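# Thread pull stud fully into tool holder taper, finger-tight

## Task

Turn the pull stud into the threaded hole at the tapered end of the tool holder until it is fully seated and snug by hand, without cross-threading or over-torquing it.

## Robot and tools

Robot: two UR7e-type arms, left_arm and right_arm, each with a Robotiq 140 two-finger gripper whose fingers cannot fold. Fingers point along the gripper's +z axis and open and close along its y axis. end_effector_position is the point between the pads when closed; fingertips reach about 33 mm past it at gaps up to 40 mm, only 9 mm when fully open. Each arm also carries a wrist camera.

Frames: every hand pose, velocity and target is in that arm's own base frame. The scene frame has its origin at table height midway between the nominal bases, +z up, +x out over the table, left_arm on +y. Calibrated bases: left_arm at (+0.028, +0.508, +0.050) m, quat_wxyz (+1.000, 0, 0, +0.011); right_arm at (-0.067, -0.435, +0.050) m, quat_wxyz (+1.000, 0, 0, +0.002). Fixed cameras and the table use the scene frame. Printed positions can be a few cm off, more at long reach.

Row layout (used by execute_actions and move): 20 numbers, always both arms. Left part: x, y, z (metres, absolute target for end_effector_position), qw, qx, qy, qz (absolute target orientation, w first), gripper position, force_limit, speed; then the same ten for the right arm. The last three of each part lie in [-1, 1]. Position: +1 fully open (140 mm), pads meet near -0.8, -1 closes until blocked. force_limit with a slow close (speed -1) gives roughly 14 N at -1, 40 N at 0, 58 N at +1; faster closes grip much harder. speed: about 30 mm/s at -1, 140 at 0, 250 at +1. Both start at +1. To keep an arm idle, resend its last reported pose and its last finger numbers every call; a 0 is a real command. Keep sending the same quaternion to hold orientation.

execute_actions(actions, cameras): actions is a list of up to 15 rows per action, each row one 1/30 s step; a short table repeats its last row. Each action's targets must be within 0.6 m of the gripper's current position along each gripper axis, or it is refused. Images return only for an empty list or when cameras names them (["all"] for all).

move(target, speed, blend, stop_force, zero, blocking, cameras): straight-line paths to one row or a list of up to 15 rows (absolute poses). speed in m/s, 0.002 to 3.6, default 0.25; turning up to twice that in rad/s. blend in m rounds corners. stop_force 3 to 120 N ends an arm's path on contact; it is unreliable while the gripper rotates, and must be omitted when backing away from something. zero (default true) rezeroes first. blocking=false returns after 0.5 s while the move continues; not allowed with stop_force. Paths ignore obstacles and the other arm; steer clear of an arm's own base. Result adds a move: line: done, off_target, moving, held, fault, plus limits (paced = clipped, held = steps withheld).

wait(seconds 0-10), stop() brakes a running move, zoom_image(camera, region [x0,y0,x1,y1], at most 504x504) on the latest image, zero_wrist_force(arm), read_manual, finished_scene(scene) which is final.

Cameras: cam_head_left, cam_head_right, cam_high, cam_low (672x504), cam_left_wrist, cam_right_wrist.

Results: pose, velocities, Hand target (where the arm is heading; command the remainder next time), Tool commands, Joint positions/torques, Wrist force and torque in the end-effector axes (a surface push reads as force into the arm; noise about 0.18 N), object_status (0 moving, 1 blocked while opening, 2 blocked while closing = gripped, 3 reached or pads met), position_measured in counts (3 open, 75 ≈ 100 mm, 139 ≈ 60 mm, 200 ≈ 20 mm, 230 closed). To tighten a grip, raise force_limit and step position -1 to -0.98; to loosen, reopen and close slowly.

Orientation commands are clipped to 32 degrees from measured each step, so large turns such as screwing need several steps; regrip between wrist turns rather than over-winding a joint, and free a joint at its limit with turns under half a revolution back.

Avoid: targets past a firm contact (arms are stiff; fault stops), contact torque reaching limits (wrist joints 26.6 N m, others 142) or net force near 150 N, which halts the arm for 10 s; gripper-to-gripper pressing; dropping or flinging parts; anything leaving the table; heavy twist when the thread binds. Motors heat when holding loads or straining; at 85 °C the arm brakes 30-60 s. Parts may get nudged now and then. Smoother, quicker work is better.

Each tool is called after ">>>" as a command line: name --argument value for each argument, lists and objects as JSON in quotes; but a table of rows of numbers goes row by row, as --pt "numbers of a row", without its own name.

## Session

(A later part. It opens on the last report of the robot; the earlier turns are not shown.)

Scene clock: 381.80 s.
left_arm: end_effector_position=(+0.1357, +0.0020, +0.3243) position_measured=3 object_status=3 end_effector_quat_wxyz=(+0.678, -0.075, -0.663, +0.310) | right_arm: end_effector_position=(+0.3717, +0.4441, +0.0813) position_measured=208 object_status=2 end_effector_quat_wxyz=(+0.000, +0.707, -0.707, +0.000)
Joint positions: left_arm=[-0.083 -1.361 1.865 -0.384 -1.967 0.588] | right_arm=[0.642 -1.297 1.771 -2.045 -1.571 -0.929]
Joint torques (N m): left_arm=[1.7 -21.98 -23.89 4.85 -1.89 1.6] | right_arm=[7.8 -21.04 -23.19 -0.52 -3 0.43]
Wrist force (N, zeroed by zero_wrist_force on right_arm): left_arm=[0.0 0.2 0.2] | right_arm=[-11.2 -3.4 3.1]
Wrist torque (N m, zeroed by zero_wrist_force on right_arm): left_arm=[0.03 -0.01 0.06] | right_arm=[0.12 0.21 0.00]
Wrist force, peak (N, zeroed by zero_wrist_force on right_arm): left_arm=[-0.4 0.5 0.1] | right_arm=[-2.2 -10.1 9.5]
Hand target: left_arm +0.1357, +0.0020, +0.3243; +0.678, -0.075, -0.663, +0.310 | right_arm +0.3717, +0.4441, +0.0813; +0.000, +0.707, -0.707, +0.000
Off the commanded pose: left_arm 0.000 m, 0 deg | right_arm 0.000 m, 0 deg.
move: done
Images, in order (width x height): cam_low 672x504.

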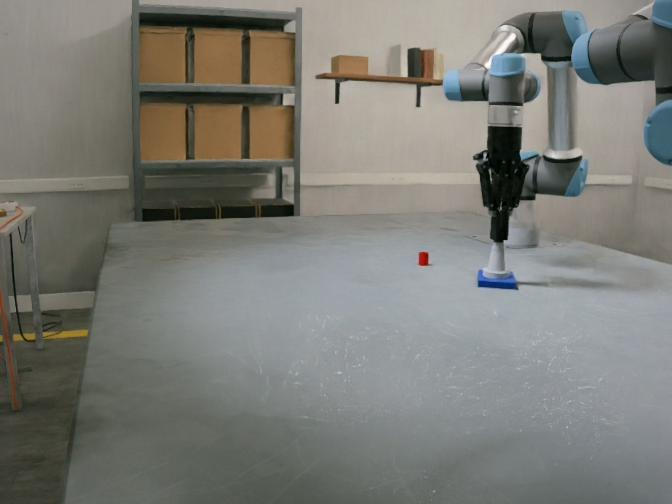

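>>> move --pt "0.1357 0.002 0.3243 0.678 -0.075 -0.663 0.310 1 1 1 0.3717 0.4441 0.0809 0 0.5 -0.866 0 -1 0.5 -1" --speed 0.2

>>> move --pt "0.1357 0.002 0.3243 0.678 -0.075 -0.663 0.310 1 1 1 0.3717 0.4441 0.0805 0 -0.2588 -0.9659 0 -1 0.5 -1" --speed 0.2

>>> move --pt "0.1357 0.002 0.3243 0.678 -0.075 -0.663 0.310 1 1 1 0.3717 0.4441 0.0802 0 0.7071 0.7071 0 -1 0.5 -1" --speed 0.2

Scene clock: 390.73 s.
left_arm: end_effector_position=(+0.1357, +0.0020, +0.3243) position_measured=3 object_status=3 end_effector_quat_wxyz=(+0.678, -0.075, -0.663, +0.310) | right_arm: end_effector_position=(+0.3717, +0.4441, +0.0809) position_measured=208 object_status=2 end_effector_quat_wxyz=(+0.000, -0.500, +0.866, +0.000)
Joint positions: left_arm=[-0.083 -1.361 1.865 -0.384 -1.967 0.588] | right_arm=[0.642 -1.296 1.772 -2.046 -1.571 -0.406]
Joint torques (N m): left_arm=[1.27 -21.63 -24.11 4.79 -2.02 1.65] | right_arm=[6.6 -15.74 -14.5 -0.81 -3.68 0.3]
Wrist force (N, zeroed by zero_wrist_force on right_arm): left_arm=[-0.3 0.2 0.1] | right_arm=[-9.9 4.0 -6.9]
Wrist torque (N m, zeroed by zero_wrist_force on right_arm): left_arm=[0.05 0.06 0.07] | right_arm=[-0.17 0.22 0.01]
Wrist force, peak (N, zeroed by zero_wrist_force on right_arm): left_arm=[0.1 0.6 -0.2] | right_arm=[-9.7 4.2 -7.4]
Hand target: left_arm +0.1357, +0.0020, +0.3243; +0.678, -0.075, -0.663, +0.310 | right_arm +0.3717, +0.4441, +0.0809; +0.000, -0.500, +0.866, +0.000
Off the commanded pose: left_arm 0.000 m, 0 deg | right_arm 0.000 m, 0 deg.
move: done

Scene clock: 395.13 s.
left_arm: end_effector_position=(+0.1357, +0.0020, +0.3243) position_measured=3 object_status=3 end_effector_quat_wxyz=(+0.678, -0.075, -0.663, +0.310) | right_arm: end_effector_position=(+0.3717, +0.4441, +0.0805) position_measured=208 object_status=2 end_effector_quat_wxyz=(+0.000, +0.259, +0.966, +0.000)
Joint positions: left_arm=[-0.083 -1.361 1.865 -0.384 -1.967 0.588] | right_arm=[0.642 -1.296 1.772 -2.047 -1.571 1.165]
Joint torques (N m): left_arm=[1.44 -22.11 -24.26 4.89 -1.99 1.49] | right_arm=[7.49 -15.74 -17.74 -1.46 -2.77 0.18]
Wrist force (N, zeroed by zero_wrist_force on right_arm): left_arm=[-0.2 0.0 -0.2] | right_arm=[-0.7 5.6 -6.8]
Wrist torque (N m, zeroed by zero_wrist_force on right_arm): left_arm=[0.01 0.02 0.06] | right_arm=[-0.28 0.26 0.01]
Wrist force, peak (N, zeroed by zero_wrist_force on right_arm): left_arm=[-0.2 0.6 0.1] | right_arm=[-9.7 3.8 -7.2]
Hand target: left_arm +0.1357, +0.0020, +0.3243; +0.678, -0.075, -0.663, +0.310 | right_arm +0.3717, +0.4441, +0.0805; +0.000, +0.259, +0.966, +0.000
Off the commanded pose: left_arm 0.000 m, 0 deg | right_arm 0.000 m, 0 deg.
move: done

Scene clock: 398.20 s.
left_arm: end_effector_position=(+0.1357, +0.0020, +0.3243) position_measured=3 object_status=3 end_effector_quat_wxyz=(+0.678, -0.075, -0.663, +0.310) | right_arm: end_effector_position=(+0.3717, +0.4441, +0.0802) position_measured=208 object_status=2 end_effector_quat_wxyz=(+0.000, +0.707, +0.707, +0.000)
Joint positions: left_arm=[-0.083 -1.361 1.865 -0.384 -1.967 0.588] | right_arm=[0.642 -1.296 1.773 -2.048 -1.571 2.212]
Joint torques (N m): left_arm=[1.22 -21.83 -23.71 4.77 -2.02 1.59] | right_arm=[8.9 -19.41 -22.34 -2.48 -1.99 0.62]
Wrist force (N, zeroed by zero_wrist_force on right_arm): left_arm=[0.0 0.1 0.2] | right_arm=[1.0 5.2 -0.2]
Wrist torque (N m, zeroed by zero_wrist_force on right_arm): left_arm=[0.02 0.01 0.06] | right_arm=[-0.23 0.09 -0.27]
Wrist force, peak (N, zeroed by zero_wrist_force on right_arm): left_arm=[0.3 0.3 0.3] | right_arm=[4.2 10.1 0.6]
Hand target: left_arm +0.1357, +0.0020, +0.3243; +0.678, -0.075, -0.663, +0.310 | right_arm +0.3717, +0.4441, +0.0802; +0.000, +0.707, +0.707, +0.000
Off the commanded pose: left_arm 0.000 m, 0 deg | right_arm 0.000 m, 0 deg.
move: done

>>> move --pt "0.1357 0.002 0.3243 0.678 -0.075 -0.663 0.310 1 1 1 0.3717 0.4441 0.08 0 0.9659 0.2588 0 -1 0.5 -1" --speed 0.15 --cameras '["cam_low"]'

>>> zoom_image --camera "cam_low" --region '[470, 210, 530, 270]'

Scene clock: 407.70 s.
left_arm: end_effector_position=(+0.1357, +0.0020, +0.3243) position_measured=3 object_status=3 end_effector_quat_wxyz=(+0.678, -0.075, -0.663, +0.310) | right_arm: end_effector_position=(+0.3717, +0.4441, +0.0800) position_measured=208 object_status=2 end_effector_quat_wxyz=(+0.000, +0.966, +0.259, +0.000)
Joint positions: left_arm=[-0.083 -1.361 1.865 -0.384 -1.967 0.588] | right_arm=[0.642 -1.295 1.773 -2.049 -1.571 3.26]
Joint torques (N m): left_arm=[0.96 -22.01 -23.79 4.76 -2.01 1.57] | right_arm=[3.78 -21.38 -21.9 -4.1 -4.22 0.23]
Wrist force (N, zeroed by zero_wrist_force on right_arm): left_arm=[0.0 0.4 0.1] | right_arm=[-5.2 -4.9 1.0]
Wrist torque (N m, zeroed by zero_wrist_force on right_arm): left_arm=[0.08 -0.01 0.06] | right_arm=[0.01 0.15 -0.31]
Wrist force, peak (N, zeroed by zero_wrist_force on right_arm): left_arm=[-0.5 0.4 0.3] | right_arm=[-5.5 -5.0 1.5]
Hand target: left_arm +0.1357, +0.0020, +0.3243; +0.678, -0.075, -0.663, +0.310 | right_arm +0.3717, +0.4441, +0.0800; +0.000, +0.966, +0.259, +0.000
Off the commanded pose: left_arm 0.000 m, 0 deg | right_arm 0.000 m, 0 deg.
move: done
Images, in order (width x height): cam_low 672x504.

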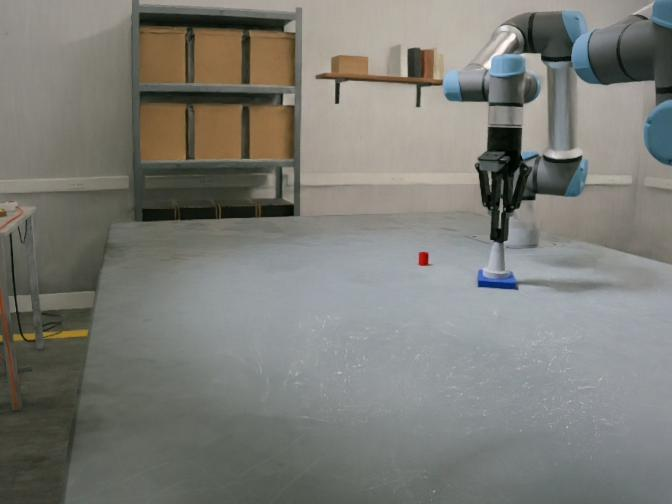

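Scaled by 8.400 from the camera's 672x504 image, which has a finer 960x720 frame.

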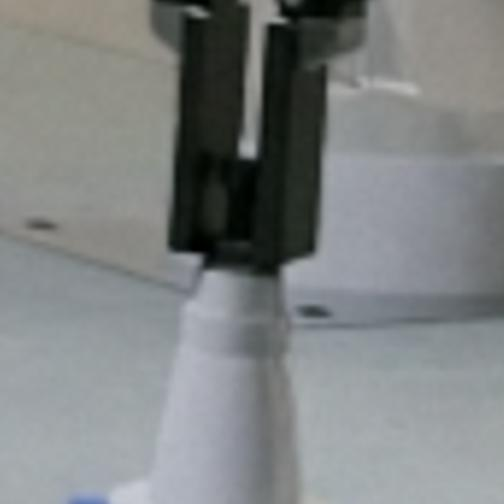

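>>> move --pt "0.1357 0.002 0.3243 0.678 -0.075 -0.663 0.310 1 1 1 0.3717 0.4441 0.08 0 0.866 -0.5 0 -0.98 1 -1" --speed 0.15

Scene clock: 417.53 s.
left_arm: end_effector_position=(+0.1357, +0.0020, +0.3243) position_measured=3 object_status=3 end_effector_quat_wxyz=(+0.678, -0.075, -0.663, +0.310) | right_arm: end_effector_position=(+0.3717, +0.4441, +0.0800) position_measured=208 object_status=2 end_effector_quat_wxyz=(+0.000, +0.866, -0.500, +0.000)
Joint positions: left_arm=[-0.083 -1.361 1.865 -0.384 -1.967 0.588] | right_arm=[0.642 -1.295 1.773 -2.049 -1.571 4.83]
Joint torques (N m): left_arm=[-0.2 -21.22 -23.23 4.84 -2.12 1.6] | right_arm=[6.63 -39.82 -20.47 2.19 -3.26 0.69]
Wrist force (N, zeroed by zero_wrist_force on right_arm): left_arm=[-0.2 0.1 0.3] | right_arm=[-7.0 -7.4 2.8]
Wrist torque (N m, zeroed by zero_wrist_force on right_arm): left_arm=[0.01 0.03 0.06] | right_arm=[0.18 0.15 -0.59]
Wrist force, peak (N, zeroed by zero_wrist_force on right_arm): left_arm=[0.1 0.7 0.2] | right_arm=[-9.5 -10.6 4.5]
Hand target: left_arm +0.1357, +0.0020, +0.3243; +0.678, -0.075, -0.663, +0.310 | right_arm +0.3717, +0.4441, +0.0800; +0.000, +0.866, -0.500, +0.000
Off the commanded pose: left_arm 0.000 m, 0 deg | right_arm 0.000 m, 0 deg.
move: done

>>> move --pt "0.1357 0.002 0.3243 0.678 -0.075 -0.663 0.310 1 1 1 0.3717 0.4441 0.08 0 0.866 -0.5 0 -0.4 0.5 -0.5" --cameras '["cam_right_wrist","cam_low"]'

>>> zoom_image --camera "cam_right_wrist" --region '[280, 140, 440, 300]'

>>> zoom_image --camera "cam_low" --region '[470, 210, 530, 270]'

Scene clock: 424.00 s.
left_arm: end_effector_position=(+0.1357, +0.0020, +0.3243) position_measured=3 object_status=3 end_effector_quat_wxyz=(+0.678, -0.075, -0.663, +0.310) | right_arm: end_effector_position=(+0.3717, +0.4441, +0.0800) position_measured=179 object_status=0 end_effector_quat_wxyz=(+0.000, +0.866, -0.500, +0.000)
Joint positions: left_arm=[-0.083 -1.361 1.865 -0.384 -1.967 0.588] | right_arm=[0.642 -1.295 1.773 -2.049 -1.571 4.83]
Joint torques (N m): left_arm=[-0.17 -21.27 -24.02 4.73 -1.93 1.61] | right_arm=[5.83 -26.72 -26.26 -4.34 -1.77 1.03]
Wrist force (N, zeroed by zero_wrist_force on right_arm): left_arm=[0.2 -0.1 0.1] | right_arm=[-1.1 3.2 4.2]
Wrist torque (N m, zeroed by zero_wrist_force on right_arm): left_arm=[-0.02 -0.03 0.07] | right_arm=[0.13 0.06 0.01]
Wrist force, peak (N, zeroed by zero_wrist_force on right_arm): left_arm=[0.1 0.6 0.0] | right_arm=[-7.0 -8.2 2.9]
Hand target: left_arm +0.1357, +0.0020, +0.3243; +0.678, -0.075, -0.663, +0.310 | right_arm +0.3717, +0.4441, +0.0800; +0.000, +0.866, -0.500, +0.000
Off the commanded pose: left_arm 0.000 m, 0 deg | right_arm 0.000 m, 0 deg.
move: done
Images, in order (width x height): cam_low 672x504, cam_right_wrist 672x504.

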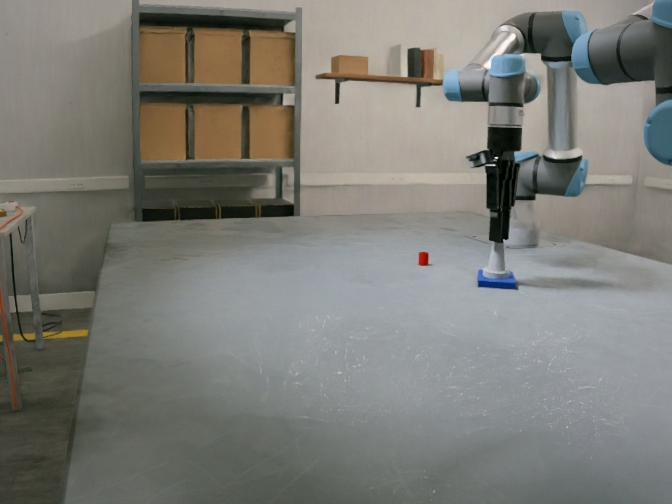

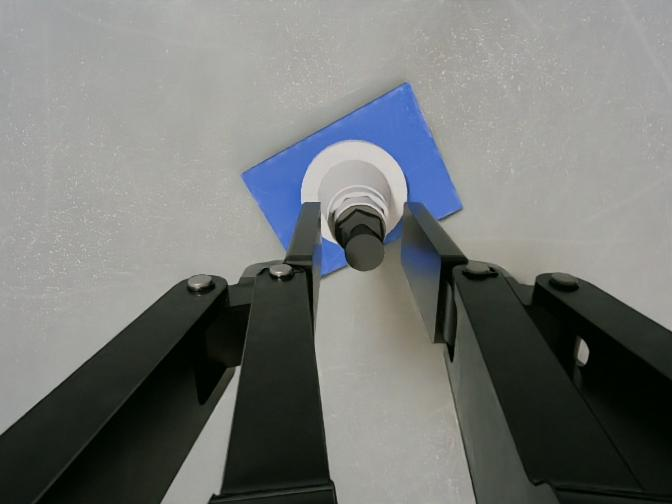

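Scaled by 3.150 from the camera's 672x504 image, which has a finer 960x720 frame.

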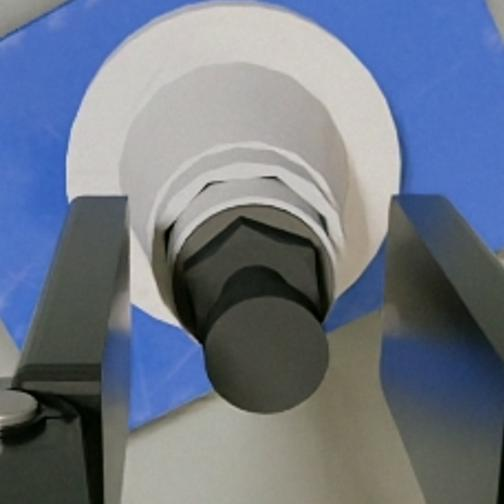

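Scaled by 8.400 from the camera's 672x504 image, which has a finer 960x720 frame.

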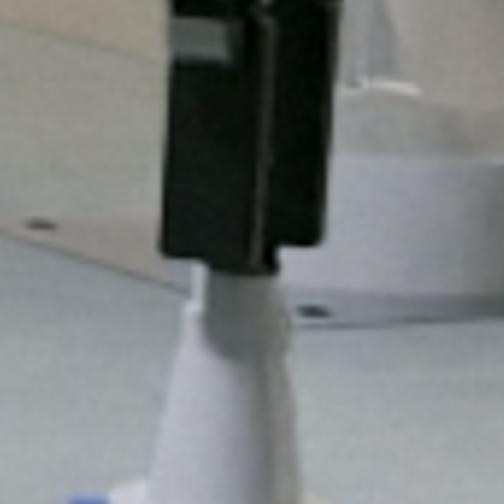

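>>> move --pt "0.1357 0.002 0.3243 0.678 -0.075 -0.663 0.310 1 1 1 0.3717 0.4441 0.0808 0 0.9063 0.4226 0 -0.4 0.5 -0.5" --pt "0.1357 0.002 0.3243 0.678 -0.075 -0.663 0.310 1 1 1 0.3717 0.4441 0.0808 0 0 1 0 -0.4 0.5 -0.5" --speed 0.9

>>> move --pt "0.1357 0.002 0.3243 0.678 -0.075 -0.663 0.310 1 1 1 0.3717 0.4441 0.0808 0 0 1 0 -1 1 -1"

>>> move --pt "0.1357 0.002 0.3243 0.678 -0.075 -0.663 0.310 1 1 1 0.3717 0.4441 0.0807 0 0.2588 0.9659 0 -1 1 -1" --speed 0.15

>>> move --pt "0.1357 0.002 0.3243 0.678 -0.075 -0.663 0.310 1 1 1 0.3717 0.4441 0.0805 0 0.5 0.866 0 -1 1 -1" --speed 0.15

Scene clock: 438.50 s.
left_arm: end_effector_position=(+0.1357, +0.0020, +0.3243) position_measured=3 object_status=3 end_effector_quat_wxyz=(+0.678, -0.075, -0.663, +0.310) | right_arm: end_effector_position=(+0.3717, +0.4441, +0.0808) position_measured=179 object_status=3 end_effector_quat_wxyz=(+0.000, +0.000, +1.000, +0.000)
Joint positions: left_arm=[-0.083 -1.361 1.865 -0.384 -1.967 0.588] | right_arm=[0.642 -1.296 1.772 -2.047 -1.571 0.642]
Joint torques (N m): left_arm=[-0.25 -22.08 -24.04 4.71 -2.11 1.52] | right_arm=[-5.1 -46.91 -16.36 -1.17 0.18 -0.78]
Wrist force (N, zeroed by zero_wrist_force on right_arm): left_arm=[-0.1 0.2 0.2] | right_arm=[-1.0 2.4 4.4]
Wrist torque (N m, zeroed by zero_wrist_force on right_arm): left_arm=[0.03 0.02 0.06] | right_arm=[-0.07 0.05 -0.14]
Wrist force, peak (N, zeroed by zero_wrist_force on right_arm): left_arm=[0.1 0.7 0.0] | right_arm=[-1.1 3.1 4.6]
Hand target: left_arm +0.1357, +0.0020, +0.3243; +0.678, -0.075, -0.663, +0.310 | right_arm +0.3717, +0.4441, +0.0808; +0.000, +0.000, +1.000, +0.000
Off the commanded pose: left_arm 0.000 m, 0 deg | right_arm 0.000 m, 0 deg.
move: done

Scene clock: 439.83 s.
left_arm: end_effector_position=(+0.1357, +0.0020, +0.3243) position_measured=3 object_status=3 end_effector_quat_wxyz=(+0.678, -0.075, -0.663, +0.310) | right_arm: end_effector_position=(+0.3717, +0.4441, +0.0808) position_measured=208 object_status=0 end_effector_quat_wxyz=(+0.000, +0.000, +1.000, +0.000)
Joint positions: left_arm=[-0.083 -1.361 1.865 -0.384 -1.967 0.588] | right_arm=[0.642 -1.296 1.772 -2.047 -1.571 0.642]
Joint torques (N m): left_arm=[-1.1 -21.61 -23.6 4.86 -2.14 1.62] | right_arm=[4.89 -42.84 -18.33 -1.26 -3.45 -1.17]
Wrist force (N, zeroed by zero_wrist_force on right_arm): left_arm=[-0.2 0.4 0.1] | right_arm=[-0.4 10.8 -2.6]
Wrist torque (N m, zeroed by zero_wrist_force on right_arm): left_arm=[0.07 0.03 0.06] | right_arm=[-0.33 0.04 -0.34]
Wrist force, peak (N, zeroed by zero_wrist_force on right_arm): left_arm=[0.2 0.5 0.2] | right_arm=[-1.5 12.3 2.5]
Hand target: left_arm +0.1357, +0.0020, +0.3243; +0.678, -0.075, -0.663, +0.310 | right_arm +0.3717, +0.4441, +0.0808; +0.000, +0.000, +1.000, +0.000
Off the commanded pose: left_arm 0.000 m, 0 deg | right_arm 0.000 m, 0 deg.
move: done

Scene clock: 442.03 s.
left_arm: end_effector_position=(+0.1357, +0.0020, +0.3243) position_measured=3 object_status=3 end_effector_quat_wxyz=(+0.678, -0.075, -0.663, +0.310) | right_arm: end_effector_position=(+0.3717, +0.4441, +0.0807) position_measured=208 object_status=2 end_effector_quat_wxyz=(+0.000, +0.259, +0.966, +0.000)
Joint positions: left_arm=[-0.083 -1.361 1.865 -0.384 -1.967 0.588] | right_arm=[0.642 -1.296 1.772 -2.047 -1.571 1.165]
Joint torques (N m): left_arm=[-1.23 -21.57 -23.68 4.8 -2.01 1.51] | right_arm=[3.08 -20.08 -16.35 -0.61 -4.48 0.33]
Wrist force (N, zeroed by zero_wrist_force on right_arm): left_arm=[0.4 0.2 0.1] | right_arm=[4.4 13.0 1.4]
Wrist torque (N m, zeroed by zero_wrist_force on right_arm): left_arm=[0.05 -0.08 0.06] | right_arm=[-0.34 0.01 -0.30]
Wrist force, peak (N, zeroed by zero_wrist_force on right_arm): left_arm=[0.0 0.6 0.0] | right_arm=[5.2 12.7 3.2]
Hand target: left_arm +0.1357, +0.0020, +0.3243; +0.678, -0.075, -0.663, +0.310 | right_arm +0.3717, +0.4441, +0.0807; +0.000, +0.259, +0.966, +0.000
Off the commanded pose: left_arm 0.000 m, 0 deg | right_arm 0.000 m, 0 deg.
move: done

Scene clock: 444.23 s.
left_arm: end_effector_position=(+0.1357, +0.0020, +0.3243) position_measured=3 object_status=3 end_effector_quat_wxyz=(+0.678, -0.075, -0.663, +0.310) | right_arm: end_effector_position=(+0.3717, +0.4441, +0.0805) position_measured=208 object_status=2 end_effector_quat_wxyz=(+0.000, +0.500, +0.866, +0.000)
Joint positions: left_arm=[-0.083 -1.361 1.865 -0.384 -1.967 0.588] | right_arm=[0.642 -1.296 1.772 -2.047 -1.571 1.689]
Joint torques (N m): left_arm=[-0.7 -22.03 -24.16 4.77 -1.96 1.45] | right_arm=[5.97 -19.56 -15 -1.08 -3.06 0.59]
Wrist force (N, zeroed by zero_wrist_force on right_arm): left_arm=[-0.1 0.1 0.3] | right_arm=[4.1 10.4 -0.4]
Wrist torque (N m, zeroed by zero_wrist_force on right_arm): left_arm=[0.03 0.03 0.06] | right_arm=[-0.16 -0.01 -0.63]
Wrist force, peak (N, zeroed by zero_wrist_force on right_arm): left_arm=[0.1 0.7 0.0] | right_arm=[5.4 12.7 1.6]
Hand target: left_arm +0.1357, +0.0020, +0.3243; +0.678, -0.075, -0.663, +0.310 | right_arm +0.3717, +0.4441, +0.0805; +0.000, +0.500, +0.866, +0.000
Off the commanded pose: left_arm 0.000 m, 0 deg | right_arm 0.000 m, 0 deg.
move: done

>>> move --pt "0.1357 0.002 0.3243 0.678 -0.075 -0.663 0.310 1 1 1 0.3717 0.4441 0.0803 0 0.866 0.5 0 -1 1 -1" --speed 0.15

>>> move --pt "0.1357 0.002 0.3243 0.678 -0.075 -0.663 0.310 1 1 1 0.3717 0.4441 0.0803 0 0.9659 0.2588 0 -1 1 -1" --speed 0.1

>>> move --pt "0.1357 0.002 0.3243 0.678 -0.075 -0.663 0.310 1 1 1 0.3717 0.4441 0.0803 0 0.9659 0.2588 0 -0.4 0.5 -0.5" --cameras '["cam_right_wrist"]'

>>> zoom_image --camera "cam_right_wrist" --region '[280, 140, 440, 300]'

Scene clock: 454.17 s.
left_arm: end_effector_position=(+0.1357, +0.0020, +0.3243) position_measured=3 object_status=3 end_effector_quat_wxyz=(+0.678, -0.075, -0.663, +0.310) | right_arm: end_effector_position=(+0.3717, +0.4441, +0.0803) position_measured=208 object_status=2 end_effector_quat_wxyz=(+0.000, +0.866, +0.500, +0.000)
Joint positions: left_arm=[-0.083 -1.361 1.865 -0.384 -1.967 0.588] | right_arm=[0.642 -1.296 1.773 -2.048 -1.571 2.736]
Joint torques (N m): left_arm=[-1.06 -21.95 -23.48 4.79 -2.13 1.45] | right_arm=[7.26 -19.89 -21.27 -3.8 -2.36 0.76]
Wrist force (N, zeroed by zero_wrist_force on right_arm): left_arm=[0.0 0.4 0.1] | right_arm=[-1.2 1.3 0.5]
Wrist torque (N m, zeroed by zero_wrist_force on right_arm): left_arm=[0.08 0.00 0.06] | right_arm=[0.08 0.03 -0.66]
Wrist force, peak (N, zeroed by zero_wrist_force on right_arm): left_arm=[-0.3 0.2 0.5] | right_arm=[4.3 10.5 -0.6]
Hand target: left_arm +0.1357, +0.0020, +0.3243; +0.678, -0.075, -0.663, +0.310 | right_arm +0.3717, +0.4441, +0.0803; +0.000, +0.866, +0.500, +0.000
Off the commanded pose: left_arm 0.000 m, 0 deg | right_arm 0.000 m, 0 deg.
move: done

Scene clock: 457.13 s.
left_arm: end_effector_position=(+0.1357, +0.0020, +0.3243) position_measured=3 object_status=3 end_effector_quat_wxyz=(+0.678, -0.075, -0.663, +0.310) | right_arm: end_effector_position=(+0.3717, +0.4441, +0.0803) position_measured=208 object_status=2 end_effector_quat_wxyz=(+0.000, +0.966, +0.259, +0.000)
Joint positions: left_arm=[-0.083 -1.361 1.865 -0.384 -1.967 0.588] | right_arm=[0.642 -1.296 1.773 -2.048 -1.571 3.26]
Joint torques (N m): left_arm=[-1.22 -22.12 -24 4.67 -2.01 1.59] | right_arm=[-5.79 -28.63 -31.21 -3.58 -3.02 -1.01]
Wrist force (N, zeroed by zero_wrist_force on right_arm): left_arm=[-0.1 0.2 0.0] | right_arm=[-4.6 -3.4 3.0]
Wrist torque (N m, zeroed by zero_wrist_force on right_arm): left_arm=[0.04 0.02 0.06] | right_arm=[0.25 0.12 -0.35]
Wrist force, peak (N, zeroed by zero_wrist_force on right_arm): left_arm=[0.4 0.4 -0.2] | right_arm=[-5.7 -3.5 2.2]
Hand target: left_arm +0.1357, +0.0020, +0.3243; +0.678, -0.075, -0.663, +0.310 | right_arm +0.3717, +0.4441, +0.0803; +0.000, +0.966, +0.259, +0.000
Off the commanded pose: left_arm 0.000 m, 0 deg | right_arm 0.000 m, 0 deg.
move: done

Scene clock: 457.67 s.
left_arm: end_effector_position=(+0.1357, +0.0020, +0.3243) position_measured=3 object_status=3 end_effector_quat_wxyz=(+0.678, -0.075, -0.663, +0.310) | right_arm: end_effector_position=(+0.3717, +0.4441, +0.0803) position_measured=179 object_status=0 end_effector_quat_wxyz=(+0.000, +0.966, +0.259, +0.000)
Joint positions: left_arm=[-0.083 -1.361 1.865 -0.384 -1.967 0.588] | right_arm=[0.642 -1.296 1.773 -2.048 -1.571 3.26]
Joint torques (N m): left_arm=[-1.5 -21.32 -23.89 4.76 -2.01 1.56] | right_arm=[2.03 -28.69 -32.07 -3.27 1.36 0.74]
Wrist force (N, zeroed by zero_wrist_force on right_arm): left_arm=[-0.2 0.1 0.3] | right_arm=[-0.9 2.8 4.0]
Wrist torque (N m, zeroed by zero_wrist_force on right_arm): left_arm=[0.01 0.03 0.06] | right_arm=[0.04 0.05 -0.02]
Wrist force, peak (N, zeroed by zero_wrist_force on right_arm): left_arm=[0.3 0.2 0.2] | right_arm=[-3.6 -1.7 7.2]
Hand target: left_arm +0.1357, +0.0020, +0.3243; +0.678, -0.075, -0.663, +0.310 | right_arm +0.3717, +0.4441, +0.0803; +0.000, +0.966, +0.259, +0.000
Off the commanded pose: left_arm 0.000 m, 0 deg | right_arm 0.000 m, 0 deg.
move: done
Images, in order (width x height): cam_right_wrist 672x504.

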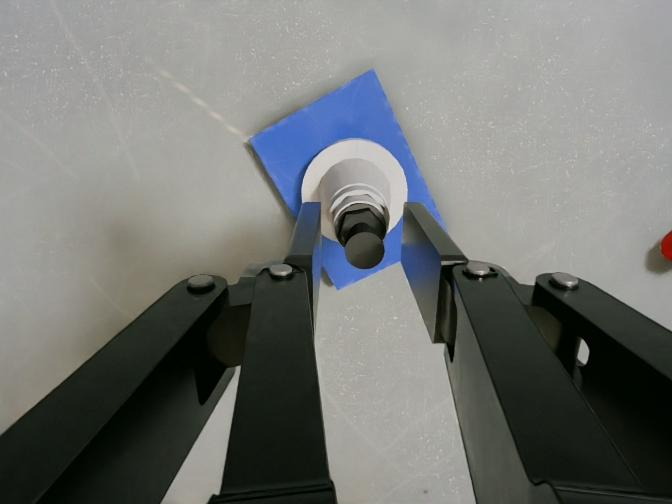

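Scaled by 3.150 from the camera's 672x504 image, which has a finer 960x720 frame.

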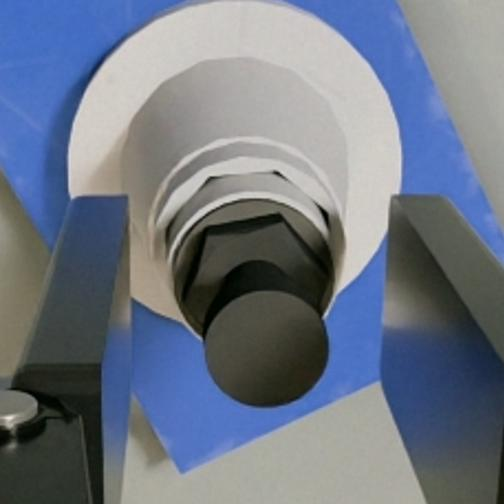

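>>> move --pt "0.1357 0.002 0.3243 0.678 -0.075 -0.663 0.310 1 1 1 0.3717 0.4441 0.0803 0 0.9659 0.2588 0 0 0.5 -0.3" --pt "0.1357 0.002 0.3243 0.678 -0.075 -0.663 0.310 1 1 1 0.3717 0.4441 0.13 0 0.9659 0.2588 0 0 0.5 -0.3" --cameras '["cam_low"]'

>>> zoom_image --camera "cam_low" --region '[470, 210, 530, 270]'

Scene clock: 466.77 s.
left_arm: end_effector_position=(+0.1357, +0.0020, +0.3243) position_measured=3 object_status=3 end_effector_quat_wxyz=(+0.678, -0.075, -0.663, +0.310) | right_arm: end_effector_position=(+0.3717, +0.4441, +0.1301) position_measured=129 object_status=3 end_effector_quat_wxyz=(+0.000, +0.966, +0.259, +0.000)
Joint positions: left_arm=[-0.083 -1.361 1.865 -0.384 -1.967 0.588] | right_arm=[0.642 -1.344 1.696 -1.923 -1.571 3.26]
Joint torques (N m): left_arm=[-1.2 -22.11 -23.6 4.9 -2.11 1.62] | right_arm=[2.79 -21.29 -18.52 -3.4 0.6 -0.4]
Wrist force (N, zeroed by zero_wrist_force on right_arm): left_arm=[0.2 0.0 0.3] | right_arm=[-0.8 2.6 3.8]
Wrist torque (N m, zeroed by zero_wrist_force on right_arm): left_arm=[0.01 -0.04 0.06] | right_arm=[0.00 -0.01 -0.02]
Wrist force, peak (N, zeroed by zero_wrist_force on right_arm): left_arm=[0.2 0.4 0.4] | right_arm=[-1.1 2.9 5.8]
Hand target: left_arm +0.1357, +0.0020, +0.3243; +0.678, -0.075, -0.663, +0.310 | right_arm +0.3717, +0.4441, +0.1300; +0.000, +0.966, +0.259, +0.000
Off the commanded pose: left_arm 0.000 m, 0 deg | right_arm 0.000 m, 0 deg.
move: done
Images, in order (width x height): cam_low 672x504.

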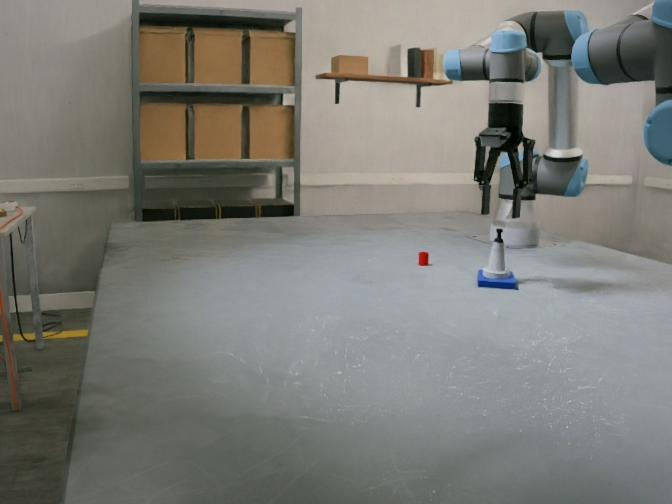

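Scaled by 8.400 from the camera's 672x504 image, which has a finer 960x720 frame.

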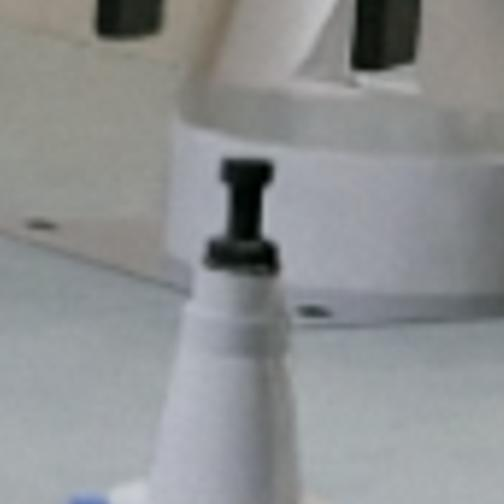

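>>> move --pt "0.1357 0.002 0.3243 0.678 -0.075 -0.663 0.310 1 1 1 0.3717 0.4441 0.0803 0 0.9914 0.1305 0 0 0.5 -0.3" --pt "0.1357 0.002 0.3243 0.678 -0.075 -0.663 0.310 1 1 1 0.3717 0.4441 0.0803 0 0.9914 0.1305 0 -1 1 -0.8" --speed 0.15

>>> move --pt "0.1357 0.002 0.3243 0.678 -0.075 -0.663 0.310 1 1 1 0.3717 0.4441 0.0803 0 0.9962 -0.0872 0 -1 1 -0.8" --speed 0.1

>>> move --pt "0.1357 0.002 0.3243 0.678 -0.075 -0.663 0.310 1 1 1 0.3717 0.4441 0.0803 0 0.9763 -0.2164 0 -1 1 -0.8" --speed 0.1

Scene clock: 478.83 s.
left_arm: end_effector_position=(+0.1357, +0.0020, +0.3243) position_measured=3 object_status=3 end_effector_quat_wxyz=(+0.678, -0.075, -0.663, +0.310) | right_arm: end_effector_position=(+0.3717, +0.4441, +0.0803) position_measured=209 object_status=0 end_effector_quat_wxyz=(+0.000, +0.991, +0.131, +0.000)
Joint positions: left_arm=[-0.083 -1.361 1.865 -0.384 -1.967 0.588] | right_arm=[0.642 -1.296 1.773 -2.048 -1.571 3.521]
Joint torques (N m): left_arm=[-1.13 -21.35 -23.63 4.76 -1.92 1.51] | right_arm=[-6.23 -43.64 -23.8 -1.9 -1.98 0.92]
Wrist force (N, zeroed by zero_wrist_force on right_arm): left_arm=[-0.3 0.3 -0.1] | right_arm=[-2.7 -4.6 -1.8]
Wrist torque (N m, zeroed by zero_wrist_force on right_arm): left_arm=[0.06 0.05 0.07] | right_arm=[0.32 0.04 0.18]
Wrist force, peak (N, zeroed by zero_wrist_force on right_arm): left_arm=[-0.3 0.5 0.0] | right_arm=[-0.9 3.3 5.0]
Hand target: left_arm +0.1357, +0.0020, +0.3243; +0.678, -0.075, -0.663, +0.310 | right_arm +0.3717, +0.4441, +0.0803; +0.000, +0.991, +0.131, +0.000
Off the commanded pose: left_arm 0.000 m, 0 deg | right_arm 0.000 m, 0 deg.
move: done

Scene clock: 481.37 s.
left_arm: end_effector_position=(+0.1357, +0.0020, +0.3243) position_measured=3 object_status=3 end_effector_quat_wxyz=(+0.678, -0.075, -0.663, +0.310) | right_arm: end_effector_position=(+0.3717, +0.4441, +0.0803) position_measured=209 object_status=2 end_effector_quat_wxyz=(+0.000, +0.996, -0.087, +0.000)
Joint positions: left_arm=[-0.083 -1.361 1.865 -0.384 -1.967 0.588] | right_arm=[0.642 -1.296 1.773 -2.048 -1.571 3.958]
Joint torques (N m): left_arm=[-1.86 -21.87 -24.11 4.7 -2.08 1.44] | right_arm=[-7.82 -36.63 -18.45 -1.69 -5.88 -0.61]
Wrist force (N, zeroed by zero_wrist_force on right_arm): left_arm=[-0.1 0.0 0.1] | right_arm=[-9.1 -7.7 2.5]
Wrist torque (N m, zeroed by zero_wrist_force on right_arm): left_arm=[-0.01 0.02 0.06] | right_arm=[0.41 0.22 -0.68]
Wrist force, peak (N, zeroed by zero_wrist_force on right_arm): left_arm=[0.2 0.6 0.0] | right_arm=[-8.9 -7.8 3.0]
Hand target: left_arm +0.1357, +0.0020, +0.3243; +0.678, -0.075, -0.663, +0.310 | right_arm +0.3717, +0.4441, +0.0803; +0.000, +0.996, -0.087, +0.000
Off the commanded pose: left_arm 0.000 m, 0 deg | right_arm 0.000 m, 0 deg.
move: done

Scene clock: 483.03 s.
left_arm: end_effector_position=(+0.1357, +0.0020, +0.3243) position_measured=3 object_status=3 end_effector_quat_wxyz=(+0.678, -0.075, -0.663, +0.310) | right_arm: end_effector_position=(+0.3717, +0.4441, +0.0803) position_measured=209 object_status=2 end_effector_quat_wxyz=(+0.000, +0.976, -0.216, +0.000)
Joint positions: left_arm=[-0.083 -1.361 1.865 -0.384 -1.967 0.588] | right_arm=[0.642 -1.296 1.773 -2.048 -1.571 4.219]
Joint torques (N m): left_arm=[-2.15 -22.15 -23.28 4.8 -2.14 1.51] | right_arm=[-2.06 -31.84 -23.27 -0.82 -4.58 -1.1]
Wrist force (N, zeroed by zero_wrist_force on right_arm): left_arm=[0.1 0.3 -0.1] | right_arm=[-7.7 -9.0 4.3]
Wrist torque (N m, zeroed by zero_wrist_force on right_arm): left_arm=[0.05 -0.03 0.06] | right_arm=[0.46 0.15 -0.44]
Wrist force, peak (N, zeroed by zero_wrist_force on right_arm): left_arm=[0.1 0.6 0.0] | right_arm=[-8.4 -8.9 3.7]
Hand target: left_arm +0.1357, +0.0020, +0.3243; +0.678, -0.075, -0.663, +0.310 | right_arm +0.3717, +0.4441, +0.0803; +0.000, +0.976, -0.216, +0.000
Off the commanded pose: left_arm 0.000 m, 0 deg | right_arm 0.000 m, 0 deg.
move: done

Torque rose by about 0.9 N·m and the grip then slipped over the hex, so the stud is seated and finger-tight.

>>> move --pt "0.1357 0.002 0.3243 0.678 -0.075 -0.663 0.310 1 1 1 0.3717 0.4441 0.0803 0 0.9763 -0.2164 0 0 0.5 -0.3" --pt "0.1357 0.002 0.3243 0.678 -0.075 -0.663 0.310 1 1 1 0.3717 0.4441 0.16 0 0.9763 -0.2164 0 0 0.5 -0.3"

>>> finished_scene --scene 2

Scene clock: 489.83 s.
left_arm: end_effector_position=(+0.1357, +0.0020, +0.3243) position_measured=3 object_status=3 end_effector_quat_wxyz=(+0.678, -0.075, -0.663, +0.310) | right_arm: end_effector_position=(+0.3717, +0.4441, +0.1600) position_measured=129 object_status=3 end_effector_quat_wxyz=(+0.000, +0.976, -0.216, +0.000)
Joint positions: left_arm=[-0.083 -1.361 1.865 -0.384 -1.967 0.588] | right_arm=[0.642 -1.365 1.643 -1.849 -1.571 4.22]
Joint torques (N m): left_arm=[-2.22 -21.92 -23.73 4.79 -2.1 1.49] | right_arm=[2.93 -20.92 -25.95 -1.56 -1.43 -0.64]
Wrist force (N, zeroed by zero_wrist_force on right_arm): left_arm=[0.0 0.0 0.2] | right_arm=[-0.6 1.9 4.1]
Wrist torque (N m, zeroed by zero_wrist_force on right_arm): left_arm=[-0.01 -0.01 0.06] | right_arm=[-0.21 -0.05 -0.02]
Wrist force, peak (N, zeroed by zero_wrist_force on right_arm): left_arm=[-0.1 0.6 0.3] | right_arm=[-7.3 -8.3 6.8]
Hand target: left_arm +0.1357, +0.0020, +0.3243; +0.678, -0.075, -0.663, +0.310 | right_arm +0.3717, +0.4441, +0.1600; +0.000, +0.976, -0.216, +0.000
Off the commanded pose: left_arm 0.000 m, 0 deg | right_arm 0.000 m, 0 deg.
move: done

The scene is finished: the task was done.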